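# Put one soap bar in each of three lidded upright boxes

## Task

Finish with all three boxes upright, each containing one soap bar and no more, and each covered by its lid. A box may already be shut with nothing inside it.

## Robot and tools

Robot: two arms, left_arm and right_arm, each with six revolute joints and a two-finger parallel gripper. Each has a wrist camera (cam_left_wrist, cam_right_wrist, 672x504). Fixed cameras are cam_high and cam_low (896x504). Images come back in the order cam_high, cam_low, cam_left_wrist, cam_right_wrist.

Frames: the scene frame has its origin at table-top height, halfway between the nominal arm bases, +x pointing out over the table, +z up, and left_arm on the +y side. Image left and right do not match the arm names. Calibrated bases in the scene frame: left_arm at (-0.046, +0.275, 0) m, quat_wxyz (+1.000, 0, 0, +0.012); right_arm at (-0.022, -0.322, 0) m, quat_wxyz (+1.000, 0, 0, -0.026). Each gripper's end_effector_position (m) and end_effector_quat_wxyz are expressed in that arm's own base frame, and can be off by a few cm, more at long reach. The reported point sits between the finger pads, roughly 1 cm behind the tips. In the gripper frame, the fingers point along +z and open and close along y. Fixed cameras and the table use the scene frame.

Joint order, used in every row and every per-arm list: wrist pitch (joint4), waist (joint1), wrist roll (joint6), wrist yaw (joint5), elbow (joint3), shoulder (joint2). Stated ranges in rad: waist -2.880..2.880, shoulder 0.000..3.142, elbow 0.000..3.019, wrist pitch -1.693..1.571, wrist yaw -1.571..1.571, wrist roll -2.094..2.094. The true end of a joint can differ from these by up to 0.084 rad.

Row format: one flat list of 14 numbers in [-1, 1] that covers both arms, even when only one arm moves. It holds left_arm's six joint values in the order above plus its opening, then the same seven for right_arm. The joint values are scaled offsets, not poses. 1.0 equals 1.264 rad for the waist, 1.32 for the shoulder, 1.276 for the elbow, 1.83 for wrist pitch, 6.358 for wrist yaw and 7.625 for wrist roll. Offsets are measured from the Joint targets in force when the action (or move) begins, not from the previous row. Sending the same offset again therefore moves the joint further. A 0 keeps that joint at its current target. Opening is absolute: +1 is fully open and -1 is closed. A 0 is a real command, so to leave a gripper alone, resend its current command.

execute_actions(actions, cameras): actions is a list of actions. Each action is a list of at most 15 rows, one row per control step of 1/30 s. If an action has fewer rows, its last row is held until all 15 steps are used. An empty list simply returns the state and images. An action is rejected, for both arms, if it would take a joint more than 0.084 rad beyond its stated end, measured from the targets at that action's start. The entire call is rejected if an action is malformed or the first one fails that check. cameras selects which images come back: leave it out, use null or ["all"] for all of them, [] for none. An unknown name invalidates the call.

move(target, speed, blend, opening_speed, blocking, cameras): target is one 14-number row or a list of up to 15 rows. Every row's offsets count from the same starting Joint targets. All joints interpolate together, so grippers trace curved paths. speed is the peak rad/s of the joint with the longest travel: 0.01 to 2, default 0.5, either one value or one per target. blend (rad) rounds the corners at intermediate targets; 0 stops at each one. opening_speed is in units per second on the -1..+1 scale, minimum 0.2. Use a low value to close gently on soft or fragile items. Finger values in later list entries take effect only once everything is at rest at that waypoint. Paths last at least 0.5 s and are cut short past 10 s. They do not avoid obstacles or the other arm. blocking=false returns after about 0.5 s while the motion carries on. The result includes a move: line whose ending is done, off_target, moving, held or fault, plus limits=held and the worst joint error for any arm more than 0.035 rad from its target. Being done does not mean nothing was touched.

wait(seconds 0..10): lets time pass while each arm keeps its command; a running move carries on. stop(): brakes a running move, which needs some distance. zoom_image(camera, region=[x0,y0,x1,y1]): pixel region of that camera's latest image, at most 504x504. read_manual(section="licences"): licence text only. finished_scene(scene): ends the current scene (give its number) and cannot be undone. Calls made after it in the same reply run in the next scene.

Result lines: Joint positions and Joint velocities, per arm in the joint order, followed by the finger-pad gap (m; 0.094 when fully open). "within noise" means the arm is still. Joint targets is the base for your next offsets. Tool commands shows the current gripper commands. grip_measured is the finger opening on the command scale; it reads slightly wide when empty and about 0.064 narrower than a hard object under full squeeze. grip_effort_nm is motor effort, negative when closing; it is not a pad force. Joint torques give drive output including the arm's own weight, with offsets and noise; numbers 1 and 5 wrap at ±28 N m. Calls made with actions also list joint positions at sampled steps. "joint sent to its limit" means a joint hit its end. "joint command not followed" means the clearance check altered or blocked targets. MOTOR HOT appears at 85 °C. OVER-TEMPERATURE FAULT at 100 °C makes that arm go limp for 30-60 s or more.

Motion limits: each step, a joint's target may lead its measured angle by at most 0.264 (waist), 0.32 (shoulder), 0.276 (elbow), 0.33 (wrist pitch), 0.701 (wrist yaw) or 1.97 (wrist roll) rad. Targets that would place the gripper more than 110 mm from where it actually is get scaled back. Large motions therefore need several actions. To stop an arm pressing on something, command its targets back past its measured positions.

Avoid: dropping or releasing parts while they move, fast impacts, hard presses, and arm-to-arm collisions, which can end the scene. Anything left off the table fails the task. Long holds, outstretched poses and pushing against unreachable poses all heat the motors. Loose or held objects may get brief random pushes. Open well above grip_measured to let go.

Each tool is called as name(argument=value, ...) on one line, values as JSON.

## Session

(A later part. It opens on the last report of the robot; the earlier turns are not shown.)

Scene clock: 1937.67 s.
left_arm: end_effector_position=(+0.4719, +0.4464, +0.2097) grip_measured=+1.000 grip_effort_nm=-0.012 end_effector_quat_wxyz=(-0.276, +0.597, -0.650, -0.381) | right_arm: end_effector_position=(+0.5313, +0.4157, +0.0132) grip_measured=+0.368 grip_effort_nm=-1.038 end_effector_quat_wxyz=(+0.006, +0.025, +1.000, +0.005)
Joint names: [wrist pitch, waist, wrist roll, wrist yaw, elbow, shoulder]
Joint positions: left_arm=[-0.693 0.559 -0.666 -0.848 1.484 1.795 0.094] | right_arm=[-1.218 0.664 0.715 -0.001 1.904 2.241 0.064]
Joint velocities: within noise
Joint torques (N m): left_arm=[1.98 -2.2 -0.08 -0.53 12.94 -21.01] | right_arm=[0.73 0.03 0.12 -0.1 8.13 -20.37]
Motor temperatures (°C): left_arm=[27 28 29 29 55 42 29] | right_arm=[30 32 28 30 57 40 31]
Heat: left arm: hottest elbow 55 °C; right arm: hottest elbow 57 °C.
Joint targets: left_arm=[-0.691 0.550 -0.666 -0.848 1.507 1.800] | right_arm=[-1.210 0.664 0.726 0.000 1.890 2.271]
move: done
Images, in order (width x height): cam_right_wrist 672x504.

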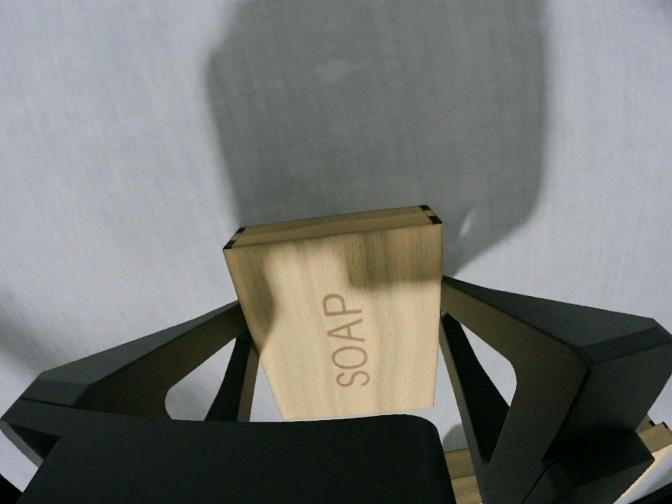

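move(target=[[0,0,0,0,0,0,1,-0.0098,0,0,0,0.047,-0.0212,0.3],[0,0,0,0,0,0,1,-0.11,0,0,0,0.149,-0.0955,0.3],[0,0,0,0,0,0,1,-0.0454,0.1661,0.0304,0,-0.108,-0.179,0.3],[0,0,0,0,0,0,1,0.0066,0.1661,0.0304,0,-0.1575,-0.1545,0.3]], speed=[0.1,0.25,0.4,0.12], blend=[0.01,0.05,0.0,0], cameras=["cam_right_wrist","cam_high"])

zoom_image(camera="cam_right_wrist", region=[200, 130, 480, 340])

Scene clock: 1966.03 s.
left_arm: end_effector_position=(+0.4719, +0.4464, +0.2097) grip_measured=+1.000 grip_effort_nm=-0.012 end_effector_quat_wxyz=(-0.276, +0.597, -0.650, -0.381) | right_arm: end_effector_position=(+0.3979, +0.4752, +0.0546) grip_measured=+0.366 grip_effort_nm=-1.087 end_effector_quat_wxyz=(+0.003, +0.036, +0.999, +0.004)
Joint names: [wrist pitch, waist, wrist roll, wrist yaw, elbow, shoulder]
Joint positions: left_arm=[-0.693 0.559 -0.666 -0.848 1.484 1.795 0.094] | right_arm=[-1.207 0.874 0.946 -0.001 1.704 2.059 0.064]
Joint velocities: within noise
Joint torques (N m): left_arm=[1.98 -2.26 -0.09 -0.53 12.94 -21.07] | right_arm=[0.66 -0.03 0.12 -0.1 7.99 -19.84]
Motor temperatures (°C): left_arm=[27 28 29 29 55 42 29] | right_arm=[30 32 28 30 53 39 32]
Heat: left arm: hottest elbow 55 °C; right arm: hottest elbow 53 °C.
Joint targets: left_arm=[-0.691 0.550 -0.666 -0.848 1.507 1.800] | right_arm=[-1.198 0.873 0.957 0.000 1.690 2.067]
move: done
Images, in order (width x height): cam_high 896x504, cam_right_wrist 672x504.

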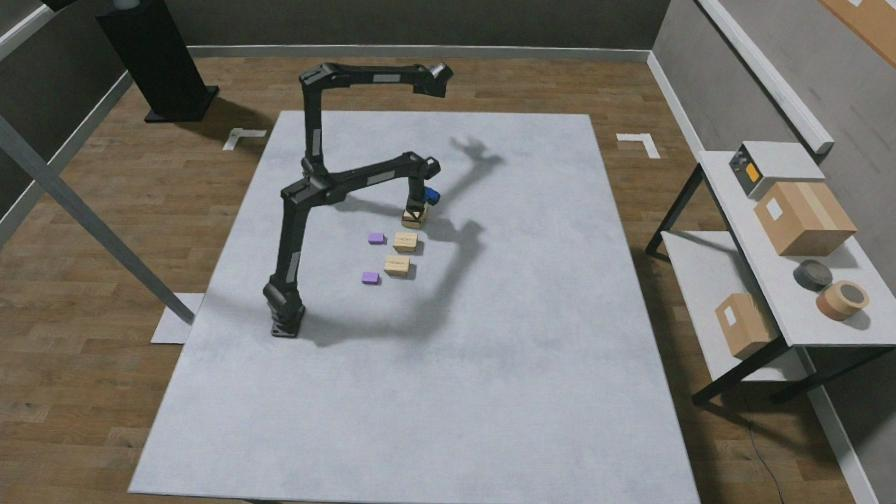

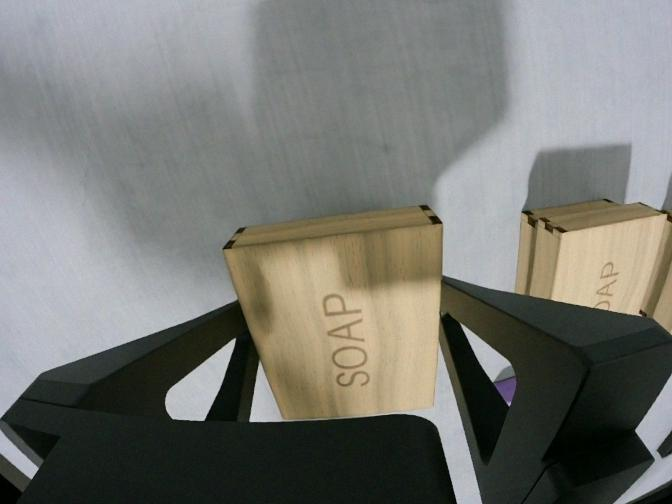

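Scaled by 1.800 from the camera's 672x504 image, which has a finer 960x720 frame.

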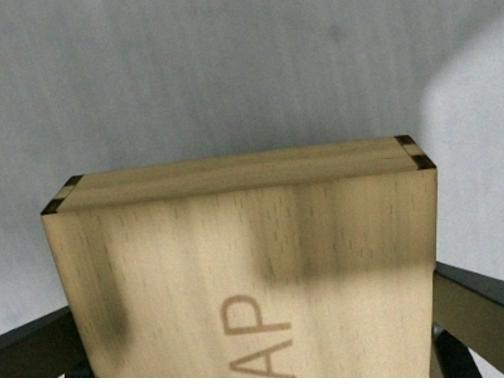

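move(target=[0,0,0,0,0,0,1,-0.0164,0.015,0.0016,0,-0.0047,-0.0303,0.3], speed=0.06, cameras=["cam_right_wrist"])

zoom_image(camera="cam_right_wrist", region=[200, 130, 480, 340])

Scene clock: 1981.43 s.
left_arm: end_effector_position=(+0.4719, +0.4464, +0.2097) grip_measured=+1.000 grip_effort_nm=-0.012 end_effector_quat_wxyz=(-0.276, +0.597, -0.650, -0.381) | right_arm: end_effector_position=(+0.3897, +0.4760, +0.0621) grip_measured=+0.366 grip_effort_nm=-1.077 end_effector_quat_wxyz=(+0.002, +0.036, +0.999, +0.003)
Joint names: [wrist pitch, waist, wrist roll, wrist yaw, elbow, shoulder]
Joint positions: left_arm=[-0.693 0.559 -0.666 -0.848 1.484 1.795 0.094] | right_arm=[-1.22 0.885 0.958 -0.001 1.697 2.042 0.064]
Joint velocities: within noise
Joint torques (N m): left_arm=[1.98 -2.26 -0.08 -0.52 12.94 -21.07] | right_arm=[0.02 0.73 0.11 -0.1 8.08 -21.6]
Motor temperatures (°C): left_arm=[27 28 29 29 55 42 29] | right_arm=[30 32 28 30 50 39 32]
Heat: left arm: hottest elbow 55 °C; right arm: hottest elbow 50 °C.
Joint targets: left_arm=[-0.691 0.550 -0.666 -0.848 1.507 1.800] | right_arm=[-1.228 0.892 0.970 0.000 1.683 2.027]
move: done
Images, in order (width x height): cam_right_wrist 672x504.

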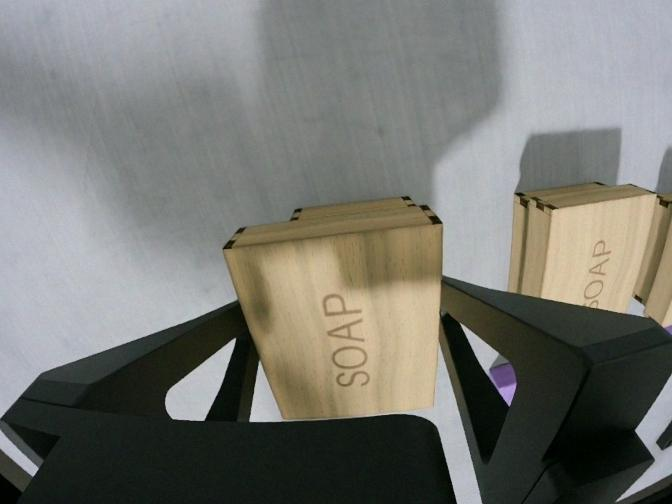

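Scaled by 1.800 from the camera's 672x504 image, which has a finer 960x720 frame.

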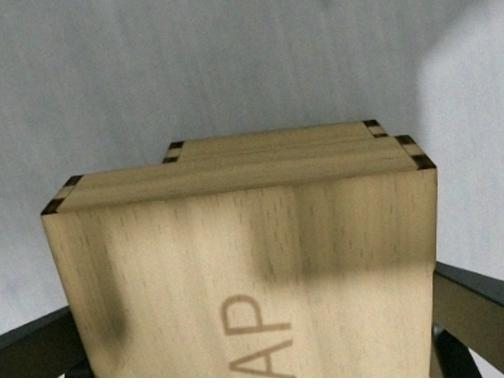

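move(target=[0,0,0,0,0,0,1,0.0148,0.001,0,0,-0.0226,-0.0146,0.3], speed=0.06, cameras=["cam_right_wrist"])

zoom_image(camera="cam_right_wrist", region=[200, 130, 480, 340])

Scene clock: 2001.37 s.
left_arm: end_effector_position=(+0.4719, +0.4464, +0.2097) grip_measured=+1.000 grip_effort_nm=-0.012 end_effector_quat_wxyz=(-0.276, +0.597, -0.650, -0.381) | right_arm: end_effector_position=(+0.3851, +0.4714, +0.0625) grip_measured=+0.366 grip_effort_nm=-1.077 end_effector_quat_wxyz=(+0.002, +0.036, +0.999, +0.003)
Joint names: [wrist pitch, waist, wrist roll, wrist yaw, elbow, shoulder]
Joint positions: left_arm=[-0.693 0.559 -0.666 -0.848 1.484 1.795 0.094] | right_arm=[-1.209 0.886 0.959 -0.001 1.67 2.025 0.064]
Joint velocities: within noise
Joint torques (N m): left_arm=[1.96 -2.2 -0.08 -0.53 12.93 -21.07] | right_arm=[0.47 0.73 0.12 -0.1 7.99 -21.25]
Motor temperatures (°C): left_arm=[27 28 29 29 55 42 29] | right_arm=[30 32 28 30 49 42 32]
Heat: left arm: hottest elbow 55 °C; right arm: hottest elbow 49 °C.
Joint targets: left_arm=[-0.691 0.550 -0.666 -0.848 1.507 1.800] | right_arm=[-1.201 0.894 0.970 0.000 1.655 2.008]
move: done
Images, in order (width x height): cam_right_wrist 672x504.

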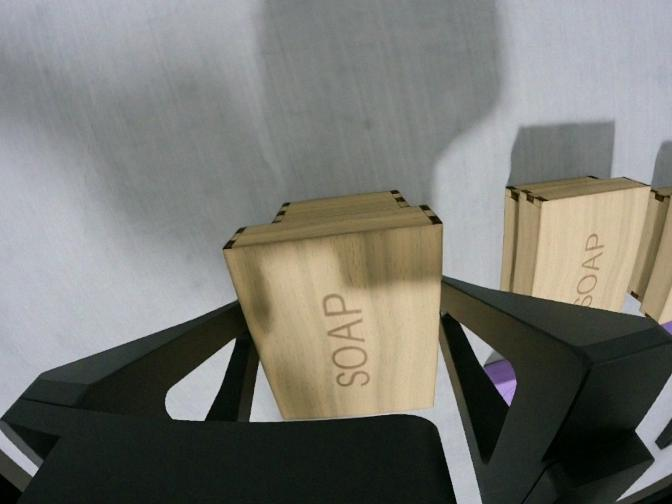

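Scaled by 1.800 from the camera's 672x504 image, which has a finer 960x720 frame.

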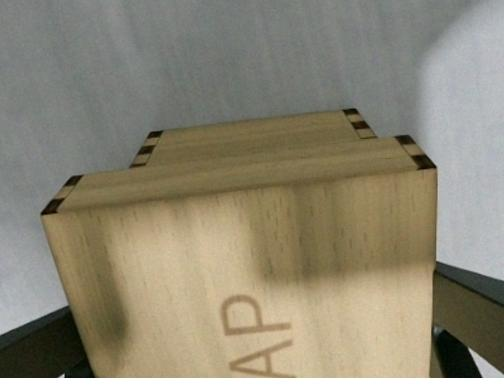

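move(target=[[0,0,0,0,0,0,1,0.0011,0,0.0017,0,-0.0049,-0.0031,0.3],[0,0,0,0,0,0,1,0.011,0,0.0017,0,-0.0112,0.03,0.3],[0,0,0,0,0,0,1,0.0191,0,0.0017,0,-0.0177,0.0382,0.3]], speed=[0.05,0.05,0.05], cameras=["cam_right_wrist","cam_low"])

zoom_image(camera="cam_right_wrist", region=[200, 130, 480, 340])

zoom_image(camera="cam_low", region=[480, 230, 580, 320])

Scene clock: 2022.83 s.
left_arm: end_effector_position=(+0.4719, +0.4464, +0.2097) grip_measured=+1.000 grip_effort_nm=-0.012 end_effector_quat_wxyz=(-0.276, +0.597, -0.650, -0.381) | right_arm: end_effector_position=(+0.3844, +0.4706, +0.0513) grip_measured=+0.366 grip_effort_nm=-1.072 end_effector_quat_wxyz=(+0.004, +0.043, +0.999, +0.005)
Joint names: [wrist pitch, waist, wrist roll, wrist yaw, elbow, shoulder]
Joint positions: left_arm=[-0.693 0.559 -0.666 -0.848 1.484 1.795 0.094] | right_arm=[-1.175 0.886 0.971 -0.001 1.646 2.029 0.064]
Joint velocities: within noise
Joint torques (N m): left_arm=[1.98 -2.2 -0.09 -0.53 12.96 -21.01] | right_arm=[0.66 0.73 0.12 -0.1 7.92 -17.73]
Motor temperatures (°C): left_arm=[27 28 29 29 55 42 29] | right_arm=[30 32 28 30 49 41 32]
Heat: left arm: hottest elbow 55 °C; right arm: hottest elbow 49 °C.
Joint targets: left_arm=[-0.691 0.550 -0.666 -0.848 1.507 1.800] | right_arm=[-1.166 0.894 0.983 0.000 1.632 2.059]
move: done
Images, in order (width x height): cam_low 896x504, cam_right_wrist 672x504.

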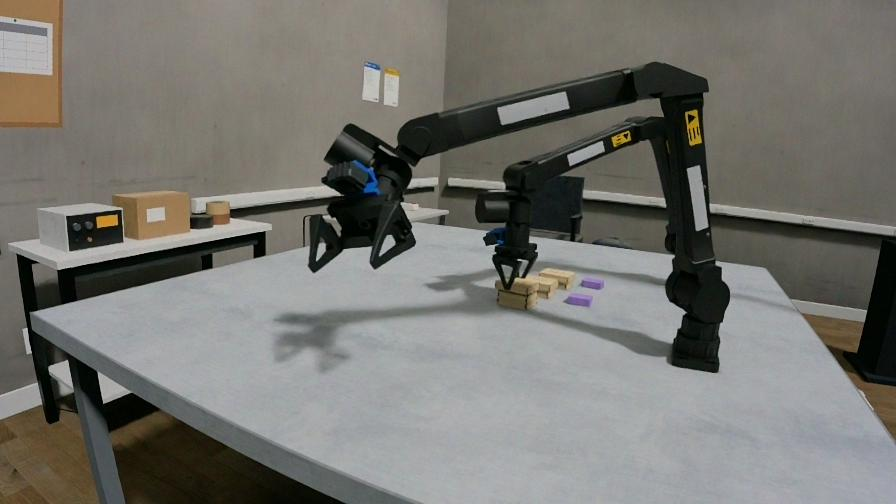

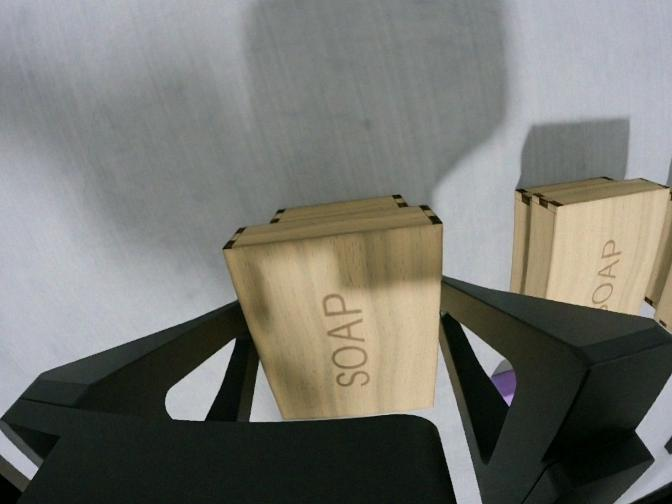

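Scaled by 1.800 from the camera's 672x504 image, which has a finer 960x720 frame.

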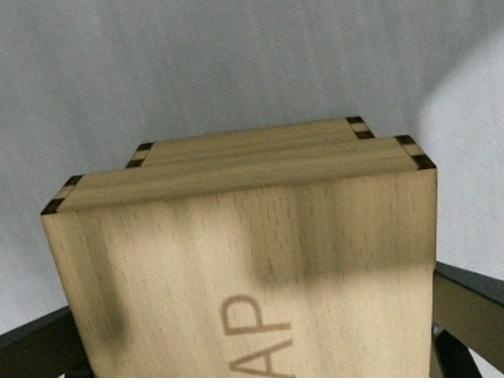

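Scaled by 5.040 from the camera's 896x504 image, which has a finer 1280x720 frame.

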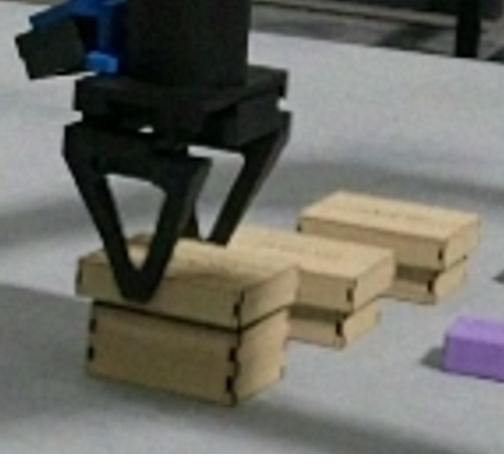

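move(target=[[0,0,0,0,0,0,1,0.0015,0,0.0017,0,-0.002,0,0.3],[0,0,0,0,0,0,1,0.0104,0,0.0017,0,-0.008,0.007,0.3]], speed=0.05, cameras=["cam_right_wrist","cam_low"])

zoom_image(camera="cam_low", region=[480, 230, 580, 320])

zoom_image(camera="cam_right_wrist", region=[200, 130, 480, 340])

Scene clock: 2038.67 s.
left_arm: end_effector_position=(+0.4719, +0.4464, +0.2097) grip_measured=+1.000 grip_effort_nm=-0.012 end_effector_quat_wxyz=(-0.276, +0.597, -0.650, -0.381) | right_arm: end_effector_position=(+0.3850, +0.4713, +0.0478) grip_measured=+0.366 grip_effort_nm=-1.082 end_effector_quat_wxyz=(+0.005, +0.048, +0.999, +0.008)
Joint names: [wrist pitch, waist, wrist roll, wrist yaw, elbow, shoulder]
Joint positions: left_arm=[-0.693 0.559 -0.666 -0.848 1.484 1.795 0.094] | right_arm=[-1.16 0.886 0.983 -0.001 1.64 2.032 0.064]
Joint velocities: within noise
Joint torques (N m): left_arm=[1.98 -2.2 -0.08 -0.53 12.93 -21.01] | right_arm=[0.9 0.79 0.12 -0.1 7.57 -17.14]
Motor temperatures (°C): left_arm=[27 28 29 29 55 42 29] | right_arm=[30 32 28 30 49 40 32]
Heat: left arm: hottest elbow 55 °C; right arm: hottest elbow 49 °C.
Joint targets: left_arm=[-0.691 0.550 -0.666 -0.848 1.507 1.800] | right_arm=[-1.147 0.894 0.996 0.000 1.622 2.068]
move: off_target (right_arm); right_arm: the shoulder is farthest, 0.037 rad from its target
Images, in order (width x height): cam_low 896x504, cam_right_wrist 672x504.

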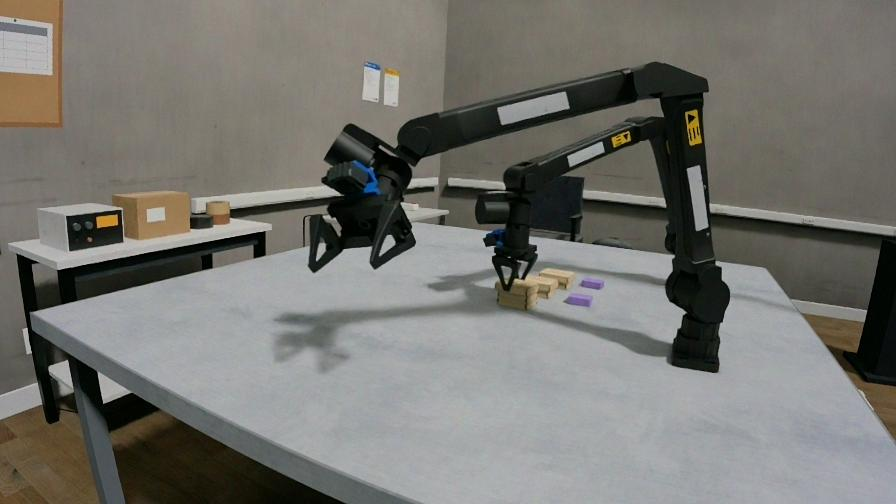

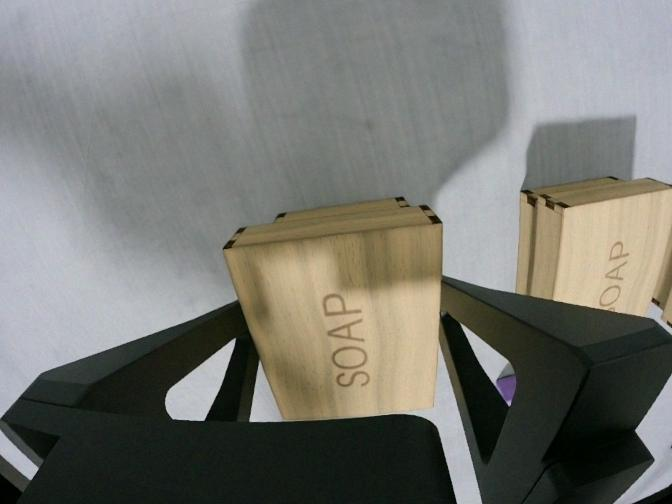

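Scaled by 5.040 from the camera's 896x504 image, which has a finer 1280x720 frame.

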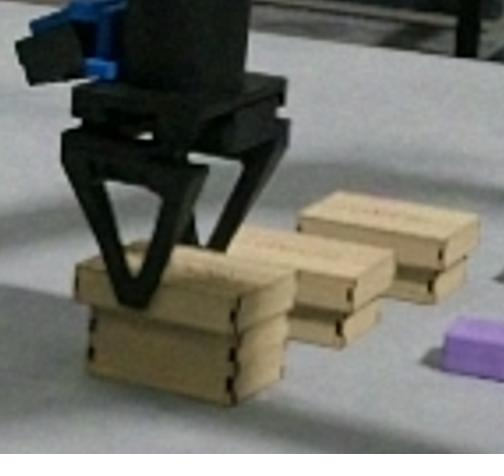

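Scaled by 1.800 from the camera's 672x504 image, which has a finer 960x720 frame.

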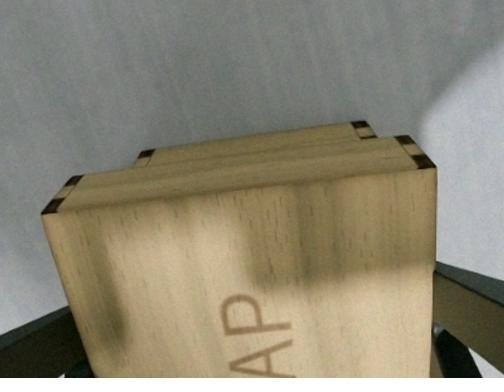

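move(target=[0,0,0,0,0,0,1,0.0016,0.0016,0,0,-0.0054,-0.016,0.3], speed=0.05, cameras=["cam_right_wrist","cam_low"])

zoom_image(camera="cam_low", region=[480, 230, 580, 320])

zoom_image(camera="cam_right_wrist", region=[200, 130, 480, 340])

Scene clock: 2057.60 s.
left_arm: end_effector_position=(+0.4719, +0.4464, +0.2097) grip_measured=+1.000 grip_effort_nm=-0.017 end_effector_quat_wxyz=(-0.276, +0.597, -0.650, -0.381) | right_arm: end_effector_position=(+0.3849, +0.4713, +0.0475) grip_measured=+0.366 grip_effort_nm=-1.072 end_effector_quat_wxyz=(+0.005, +0.048, +0.999, +0.008)
Joint names: [wrist pitch, waist, wrist roll, wrist yaw, elbow, shoulder]
Joint positions: left_arm=[-0.693 0.559 -0.666 -0.848 1.484 1.795 0.094] | right_arm=[-1.16 0.886 0.983 -0.001 1.639 2.032 0.064]
Joint velocities: within noise
Joint torques (N m): left_arm=[1.98 -2.2 -0.08 -0.53 12.96 -21.07] | right_arm=[0.98 0.91 0.12 -0.1 7.06 -18.78]
Motor temperatures (°C): left_arm=[27 28 29 29 55 43 29] | right_arm=[30 32 28 30 49 41 33]
Heat: left arm: hottest elbow 55 °C; right arm: hottest elbow 49 °C.
Joint targets: left_arm=[-0.691 0.550 -0.666 -0.848 1.507 1.800] | right_arm=[-1.144 0.896 0.995 -0.001 1.615 2.047]
move: done
Images, in order (width x height): cam_low 896x504, cam_right_wrist 672x504.

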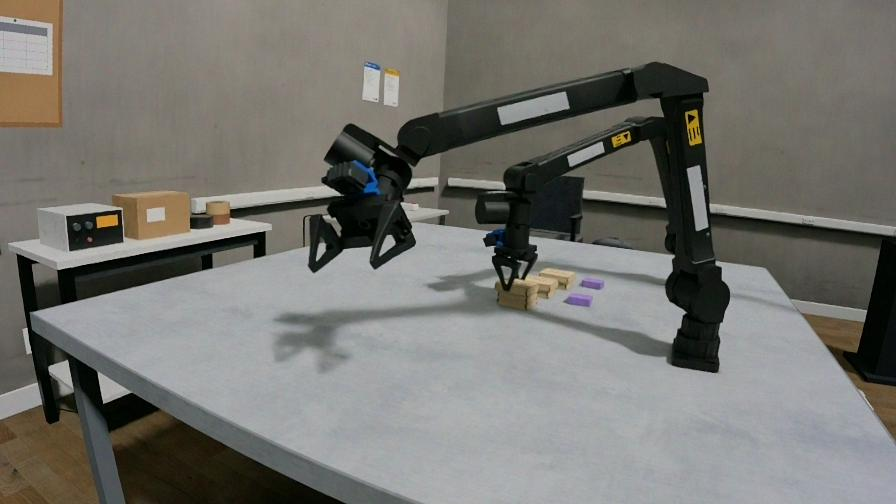

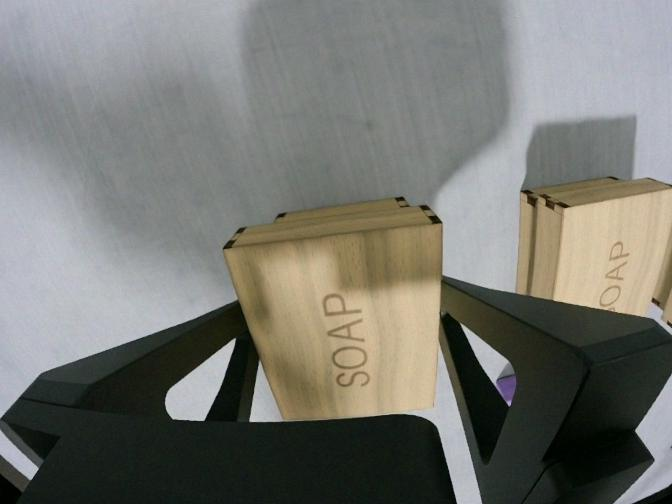

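Scaled by 5.040 from the camera's 896x504 image, which has a finer 1280x720 frame.

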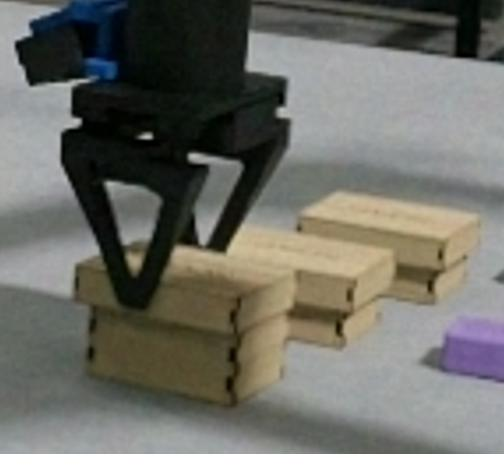

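Scaled by 1.800 from the camera's 672x504 image, which has a finer 960x720 frame.

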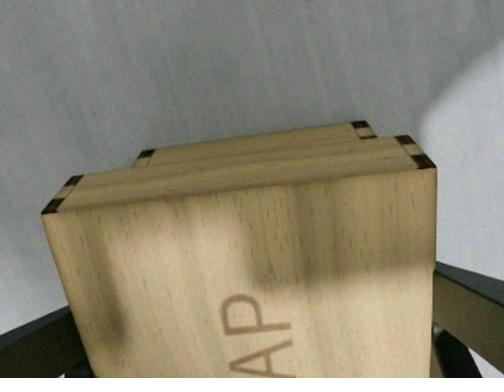

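move(target=[0,0,0,0,0,0,1,0,0.003,0,0,-0.004,-0.02,0.3], speed=0.05, cameras=["cam_right_wrist","cam_low"])

zoom_image(camera="cam_low", region=[480, 230, 580, 320])

zoom_image(camera="cam_right_wrist", region=[200, 130, 480, 340])

Scene clock: 2067.70 s.
left_arm: end_effector_position=(+0.4719, +0.4464, +0.2097) grip_measured=+1.000 grip_effort_nm=-0.007 end_effector_quat_wxyz=(-0.276, +0.597, -0.650, -0.381) | right_arm: end_effector_position=(+0.3843, +0.4715, +0.0481) grip_measured=+0.366 grip_effort_nm=-1.077 end_effector_quat_wxyz=(+0.007, +0.048, +0.999, +0.010)
Joint names: [wrist pitch, waist, wrist roll, wrist yaw, elbow, shoulder]
Joint positions: left_arm=[-0.693 0.559 -0.666 -0.848 1.484 1.795 0.094] | right_arm=[-1.151 0.888 0.984 0 1.632 2.026 0.064]
Joint velocities: within noise
Joint torques (N m): left_arm=[1.98 -2.26 -0.08 -0.53 12.94 -21.07] | right_arm=[0.66 1.2 0.12 -0.11 7.36 -20.19]
Motor temperatures (°C): left_arm=[27 28 29 29 55 43 29] | right_arm=[30 32 28 30 48 41 33]
Heat: left arm: hottest elbow 55 °C; right arm: hottest elbow 48 °C.
Joint targets: left_arm=[-0.691 0.550 -0.666 -0.848 1.507 1.800] | right_arm=[-1.144 0.899 0.996 0.000 1.610 2.020]
move: done
Images, in order (width x height): cam_low 896x504, cam_right_wrist 672x504.

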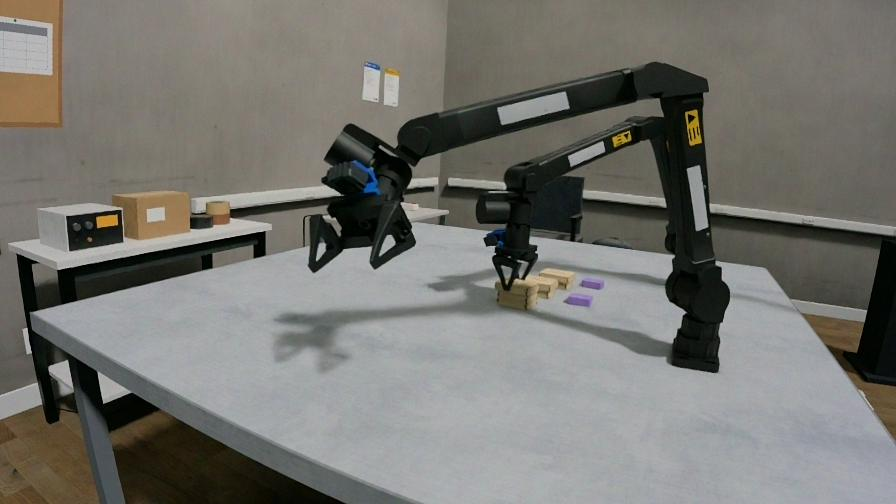

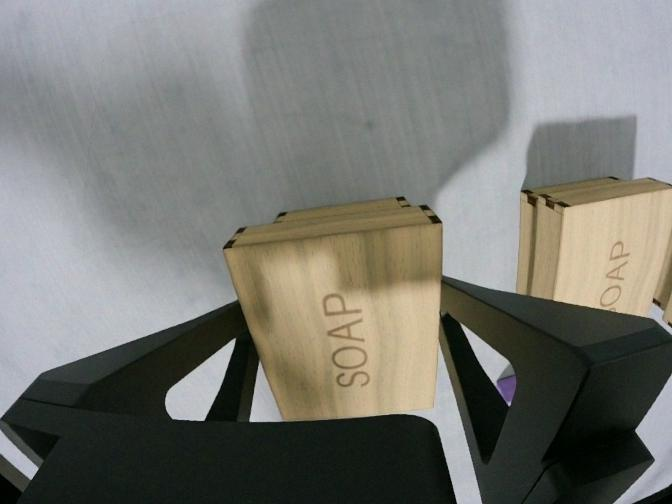

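Scaled by 5.040 from the camera's 896x504 image, which has a finer 1280x720 frame.

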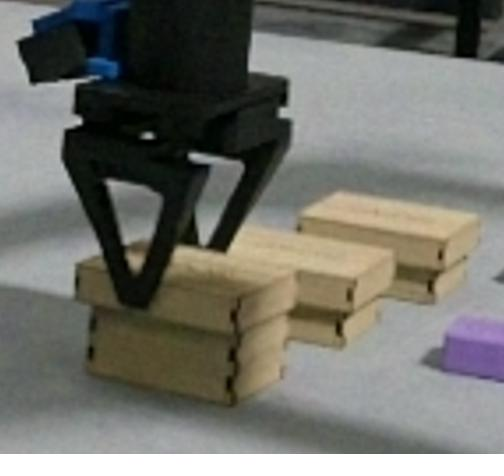

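Scaled by 1.800 from the camera's 672x504 image, which has a finer 960x720 frame.

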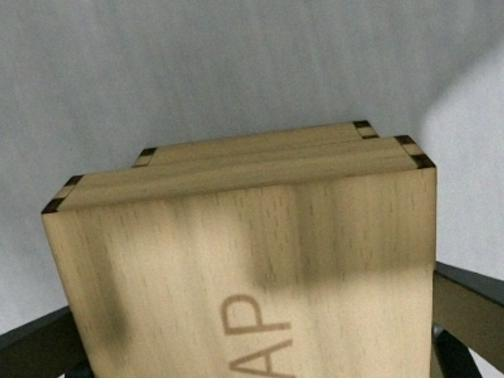

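move(target=[[0,0,0,0,0,0,1,0,0,0,0,0,-0.01,0.3],[0,0,0,0,0,0,1,0.002,0.001,0,0,-0.0065,-0.01,0.3]], speed=0.05, cameras=["cam_right_wrist","cam_low"])

zoom_image(camera="cam_low", region=[480, 230, 580, 320])

zoom_image(camera="cam_right_wrist", region=[200, 130, 480, 340])

Scene clock: 2082.53 s.
left_arm: end_effector_position=(+0.4719, +0.4464, +0.2097) grip_measured=+1.000 grip_effort_nm=-0.012 end_effector_quat_wxyz=(-0.276, +0.597, -0.650, -0.381) | right_arm: end_effector_position=(+0.3804, +0.4703, +0.0483) grip_measured=+0.366 grip_effort_nm=-1.082 end_effector_quat_wxyz=(+0.007, +0.046, +0.999, +0.010)
Joint names: [wrist pitch, waist, wrist roll, wrist yaw, elbow, shoulder]
Joint positions: left_arm=[-0.693 0.559 -0.666 -0.848 1.484 1.795 0.094] | right_arm=[-1.148 0.891 0.984 0 1.62 2.019 0.064]
Joint velocities: within noise
Joint torques (N m): left_arm=[1.98 -2.26 -0.08 -0.53 12.93 -21.01] | right_arm=[0.69 0.91 0.11 -0.11 7.56 -20.89]
Motor temperatures (°C): left_arm=[27 28 29 29 55 43 29] | right_arm=[30 32 28 30 47 40 33]
Heat: left arm: hottest elbow 55 °C; right arm: hottest elbow 47 °C.
Joint targets: left_arm=[-0.691 0.550 -0.666 -0.848 1.507 1.800] | right_arm=[-1.140 0.901 0.996 0.000 1.602 2.007]
move: done
Images, in order (width x height): cam_low 896x504, cam_right_wrist 672x504.

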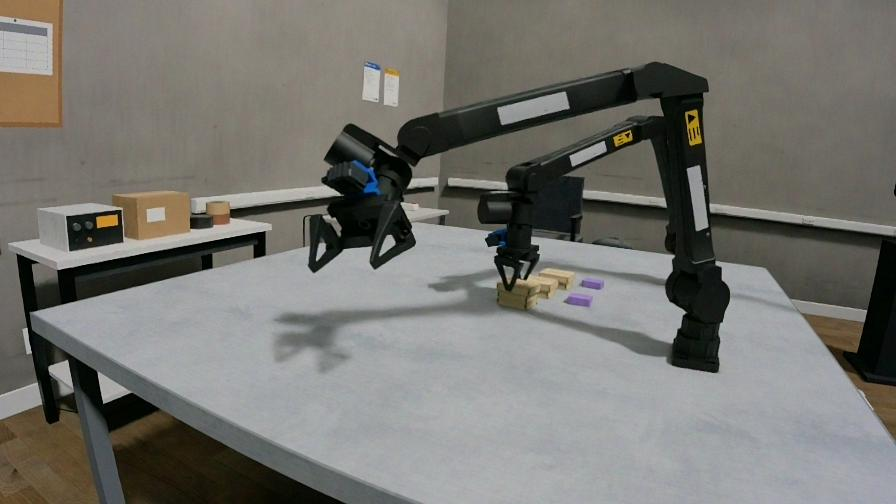

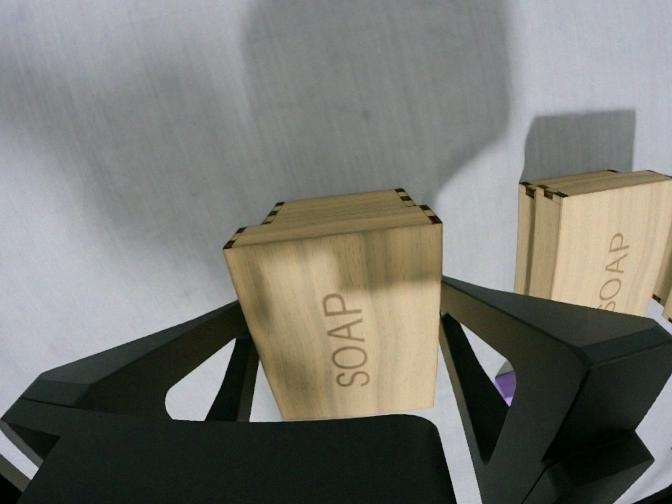

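Scaled by 5.040 from the camera's 896x504 image, which has a finer 1280x720 frame.

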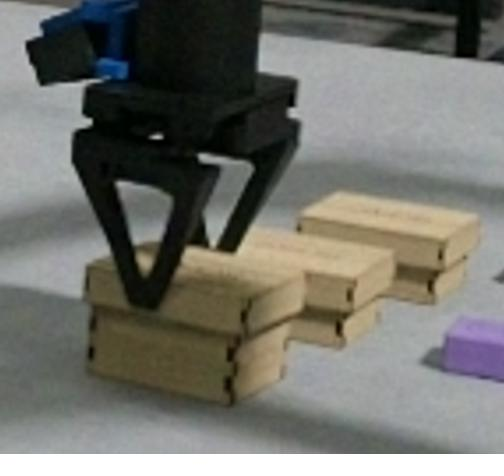

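Scaled by 1.800 from the camera's 672x504 image, which has a finer 960x720 frame.

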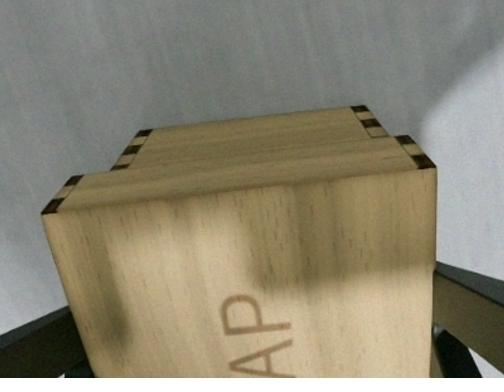

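move(target=[0,0,0,0,0,0,1,0.004,0,0,0,0,0.036,0.3], speed=0.04, cameras=["cam_right_wrist","cam_low"])

zoom_image(camera="cam_low", region=[480, 230, 580, 320])

zoom_image(camera="cam_right_wrist", region=[200, 130, 480, 340])

Scene clock: 2094.33 s.
left_arm: end_effector_position=(+0.4719, +0.4464, +0.2097) grip_measured=+1.000 grip_effort_nm=-0.012 end_effector_quat_wxyz=(-0.276, +0.597, -0.650, -0.381) | right_arm: end_effector_position=(+0.3804, +0.4707, +0.0484) grip_measured=+0.366 grip_effort_nm=-1.077 end_effector_quat_wxyz=(+0.007, +0.046, +0.999, +0.010)
Joint names: [wrist pitch, waist, wrist roll, wrist yaw, elbow, shoulder]
Joint positions: left_arm=[-0.693 0.559 -0.666 -0.848 1.484 1.795 0.094] | right_arm=[-1.146 0.892 0.984 0 1.62 2.018 0.064]
Joint velocities: within noise
Joint torques (N m): left_arm=[1.98 -2.2 -0.08 -0.52 12.94 -21.07] | right_arm=[0.95 0.97 0.12 -0.11 7.56 -17.03]
Motor temperatures (°C): left_arm=[27 28 29 29 55 43 29] | right_arm=[30 32 28 30 47 42 33]
Heat: left arm: hottest elbow 55 °C; right arm: hottest elbow 47 °C.
Joint targets: left_arm=[-0.691 0.550 -0.666 -0.848 1.507 1.800] | right_arm=[-1.133 0.901 0.996 0.000 1.602 2.055]
move: off_target (right_arm); right_arm: the shoulder is farthest, 0.036 rad from its target
Images, in order (width x height): cam_low 896x504, cam_right_wrist 672x504.

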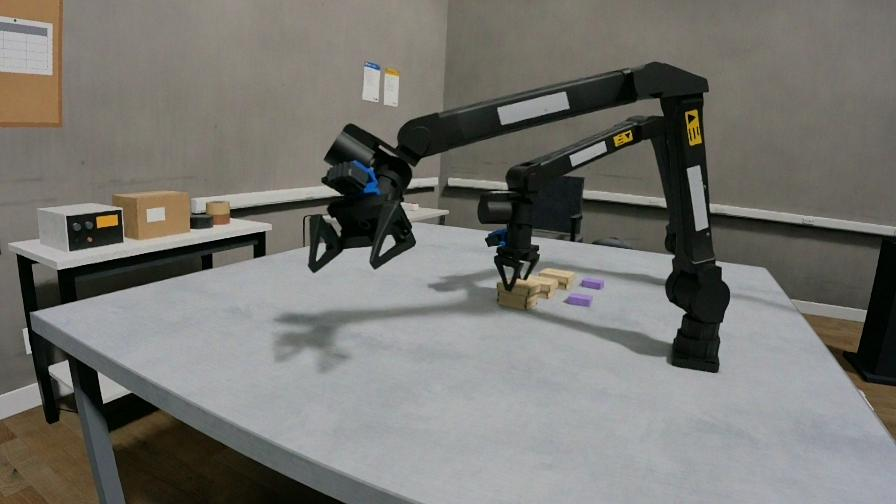

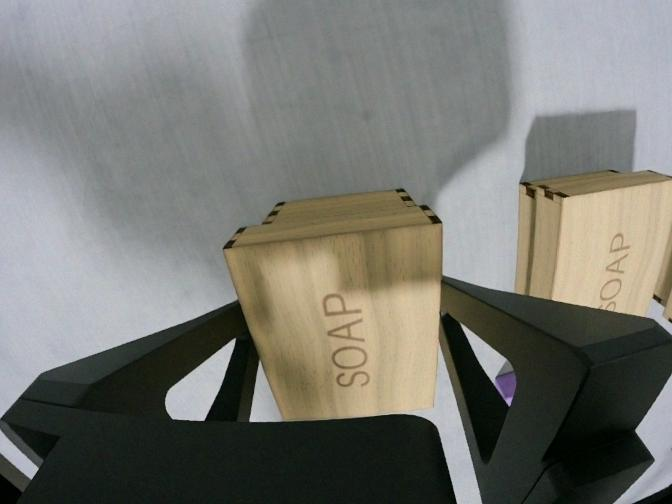

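Scaled by 5.040 from the camera's 896x504 image, which has a finer 1280x720 frame.

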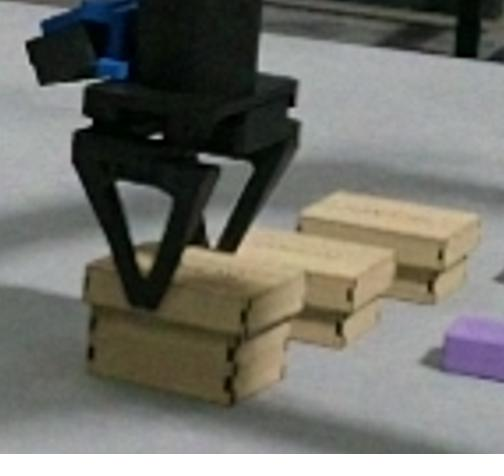

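Scaled by 1.800 from the camera's 672x504 image, which has a finer 960x720 frame.

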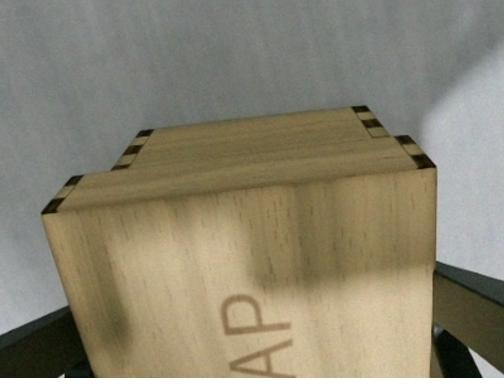

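move(target=[0,0,0,0,0,0,1,0.008,0,0,0,0,0.002,0.3], speed=0.04, cameras=["cam_right_wrist","cam_low"])

zoom_image(camera="cam_low", region=[480, 230, 580, 320])

zoom_image(camera="cam_right_wrist", region=[200, 130, 480, 340])

Scene clock: 2116.67 s.
left_arm: end_effector_position=(+0.4719, +0.4464, +0.2097) grip_measured=+1.000 grip_effort_nm=-0.007 end_effector_quat_wxyz=(-0.276, +0.597, -0.650, -0.381) | right_arm: end_effector_position=(+0.3816, +0.4725, +0.0485) grip_measured=+0.366 grip_effort_nm=-1.077 end_effector_quat_wxyz=(+0.010, +0.046, +0.999, +0.014)
Joint names: [wrist pitch, waist, wrist roll, wrist yaw, elbow, shoulder]
Joint positions: left_arm=[-0.693 0.559 -0.666 -0.848 1.484 1.795 0.094] | right_arm=[-1.138 0.892 0.984 0 1.62 2.018 0.064]
Joint velocities: within noise
Joint torques (N m): left_arm=[1.98 -2.2 -0.08 -0.52 12.94 -21.07] | right_arm=[0.96 0.85 0.12 -0.11 7.57 -16.79]
Motor temperatures (°C): left_arm=[27 28 29 29 55 43 29] | right_arm=[30 32 28 30 46 42 33]
Heat: left arm: hottest elbow 55 °C; right arm: hottest elbow 46 °C.
Joint targets: left_arm=[-0.691 0.550 -0.666 -0.848 1.507 1.800] | right_arm=[-1.118 0.901 0.996 0.000 1.602 2.057]
move: off_target (right_arm); right_arm: the shoulder is farthest, 0.039 rad from its target
Images, in order (width x height): cam_low 896x504, cam_right_wrist 672x504.

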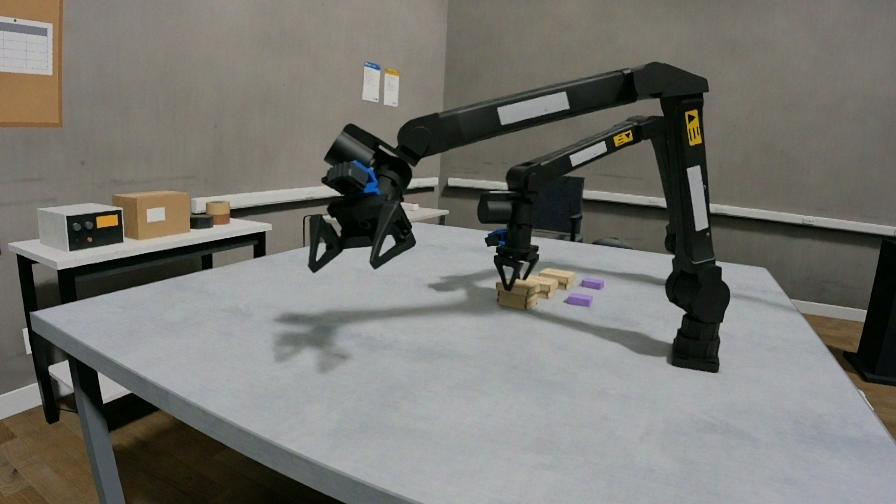

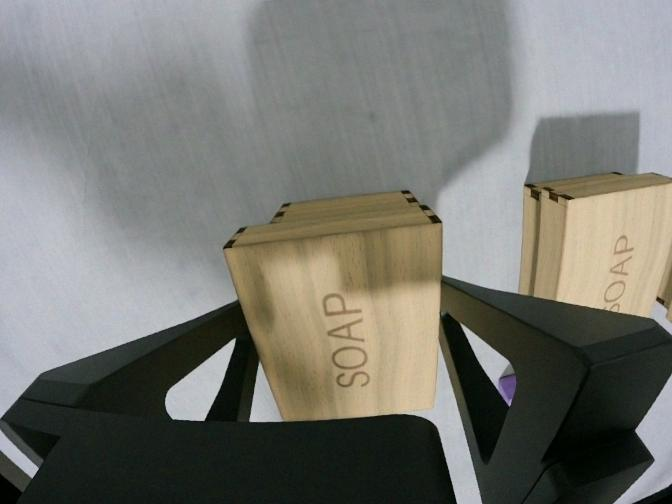

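Scaled by 5.040 from the camera's 896x504 image, which has a finer 1280x720 frame.

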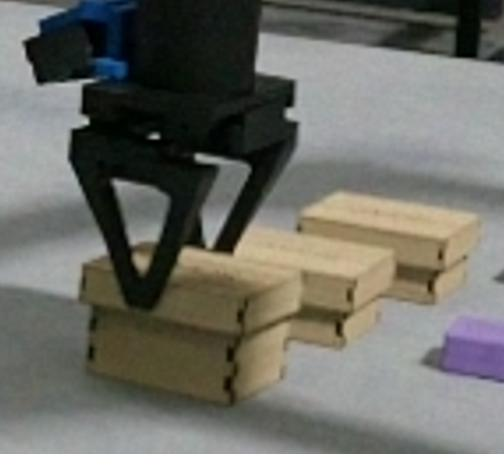

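Scaled by 1.800 from the camera's 672x504 image, which has a finer 960x720 frame.

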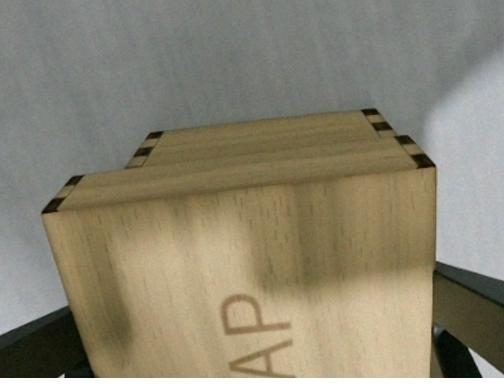

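move(target=[[0,0,0,0,0,0,1,0,0,0,0,0,-0.0447,0.3],[0,0,0,0,0,0,1,-0.0219,-0.0182,0,0,0,-0.0447,0.3]], speed=0.06, cameras=["cam_right_wrist","cam_low"])

zoom_image(camera="cam_low", region=[480, 230, 580, 320])

zoom_image(camera="cam_right_wrist", region=[200, 130, 480, 340])

Scene clock: 2142.07 s.
left_arm: end_effector_position=(+0.4719, +0.4464, +0.2097) grip_measured=+1.000 grip_effort_nm=-0.007 end_effector_quat_wxyz=(-0.276, +0.597, -0.650, -0.381) | right_arm: end_effector_position=(+0.3829, +0.4676, +0.0500) grip_measured=+0.366 grip_effort_nm=-1.077 end_effector_quat_wxyz=(+0.007, +0.050, +0.999, +0.010)
Joint names: [wrist pitch, waist, wrist roll, wrist yaw, elbow, shoulder]
Joint positions: left_arm=[-0.693 0.559 -0.666 -0.848 1.484 1.795 0.094] | right_arm=[-1.151 0.885 0.984 0 1.62 2.016 0.064]
Joint velocities: within noise
Joint torques (N m): left_arm=[1.98 -2.2 -0.08 -0.53 12.94 -21.01] | right_arm=[0.16 -0.56 0.11 -0.11 7.57 -21.25]
Motor temperatures (°C): left_arm=[27 28 29 29 55 43 29] | right_arm=[30 32 28 30 46 41 33]
Heat: left arm: hottest elbow 55 °C; right arm: hottest elbow 46 °C.
Joint targets: left_arm=[-0.691 0.550 -0.666 -0.848 1.507 1.800] | right_arm=[-1.158 0.878 0.996 0.000 1.602 1.998]
move: done
Images, in order (width x height): cam_low 896x504, cam_right_wrist 672x504.

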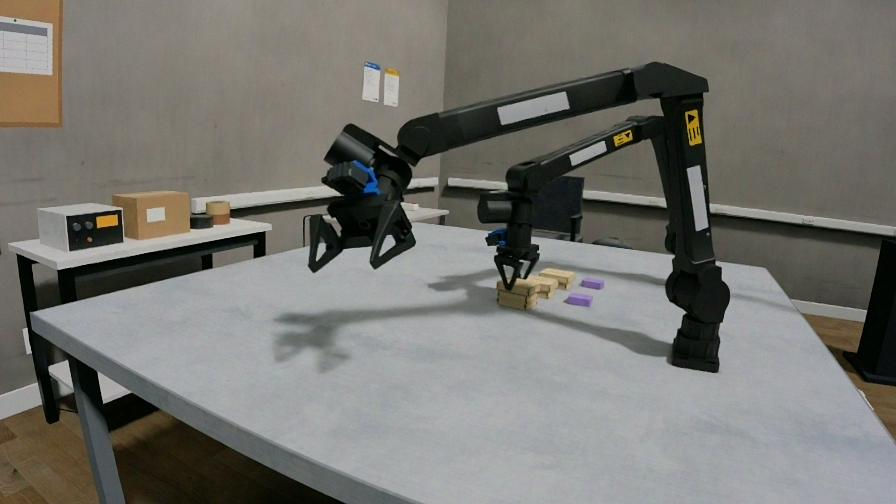

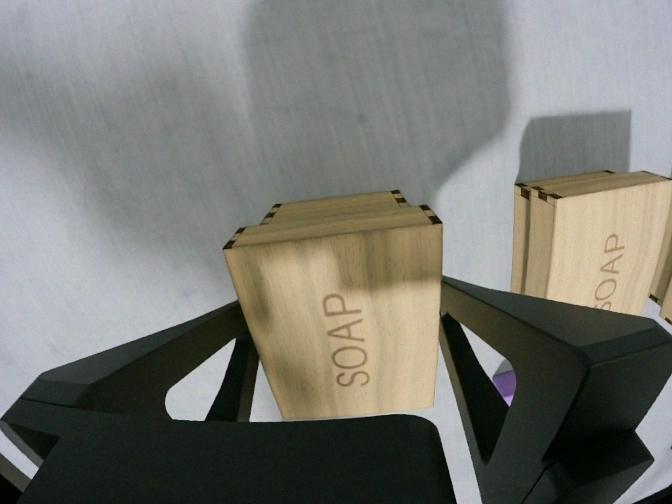

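Scaled by 5.040 from the camera's 896x504 image, which has a finer 1280x720 frame.

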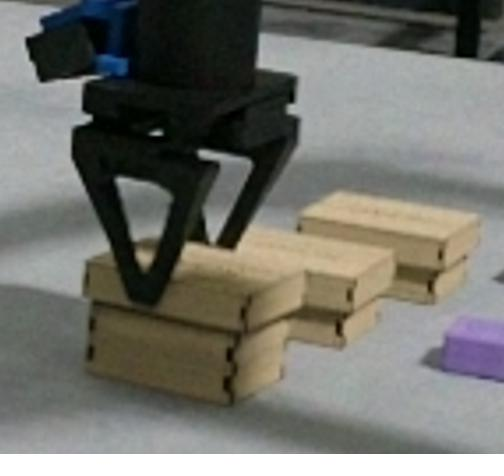

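Scaled by 1.800 from the camera's 672x504 image, which has a finer 960x720 frame.

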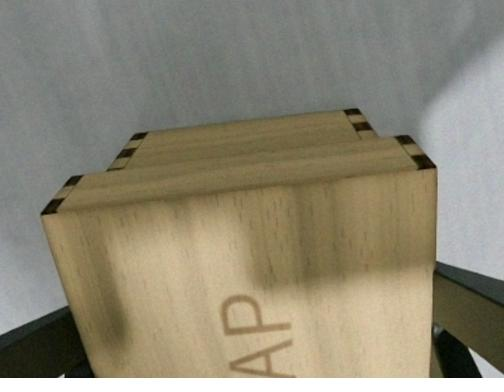

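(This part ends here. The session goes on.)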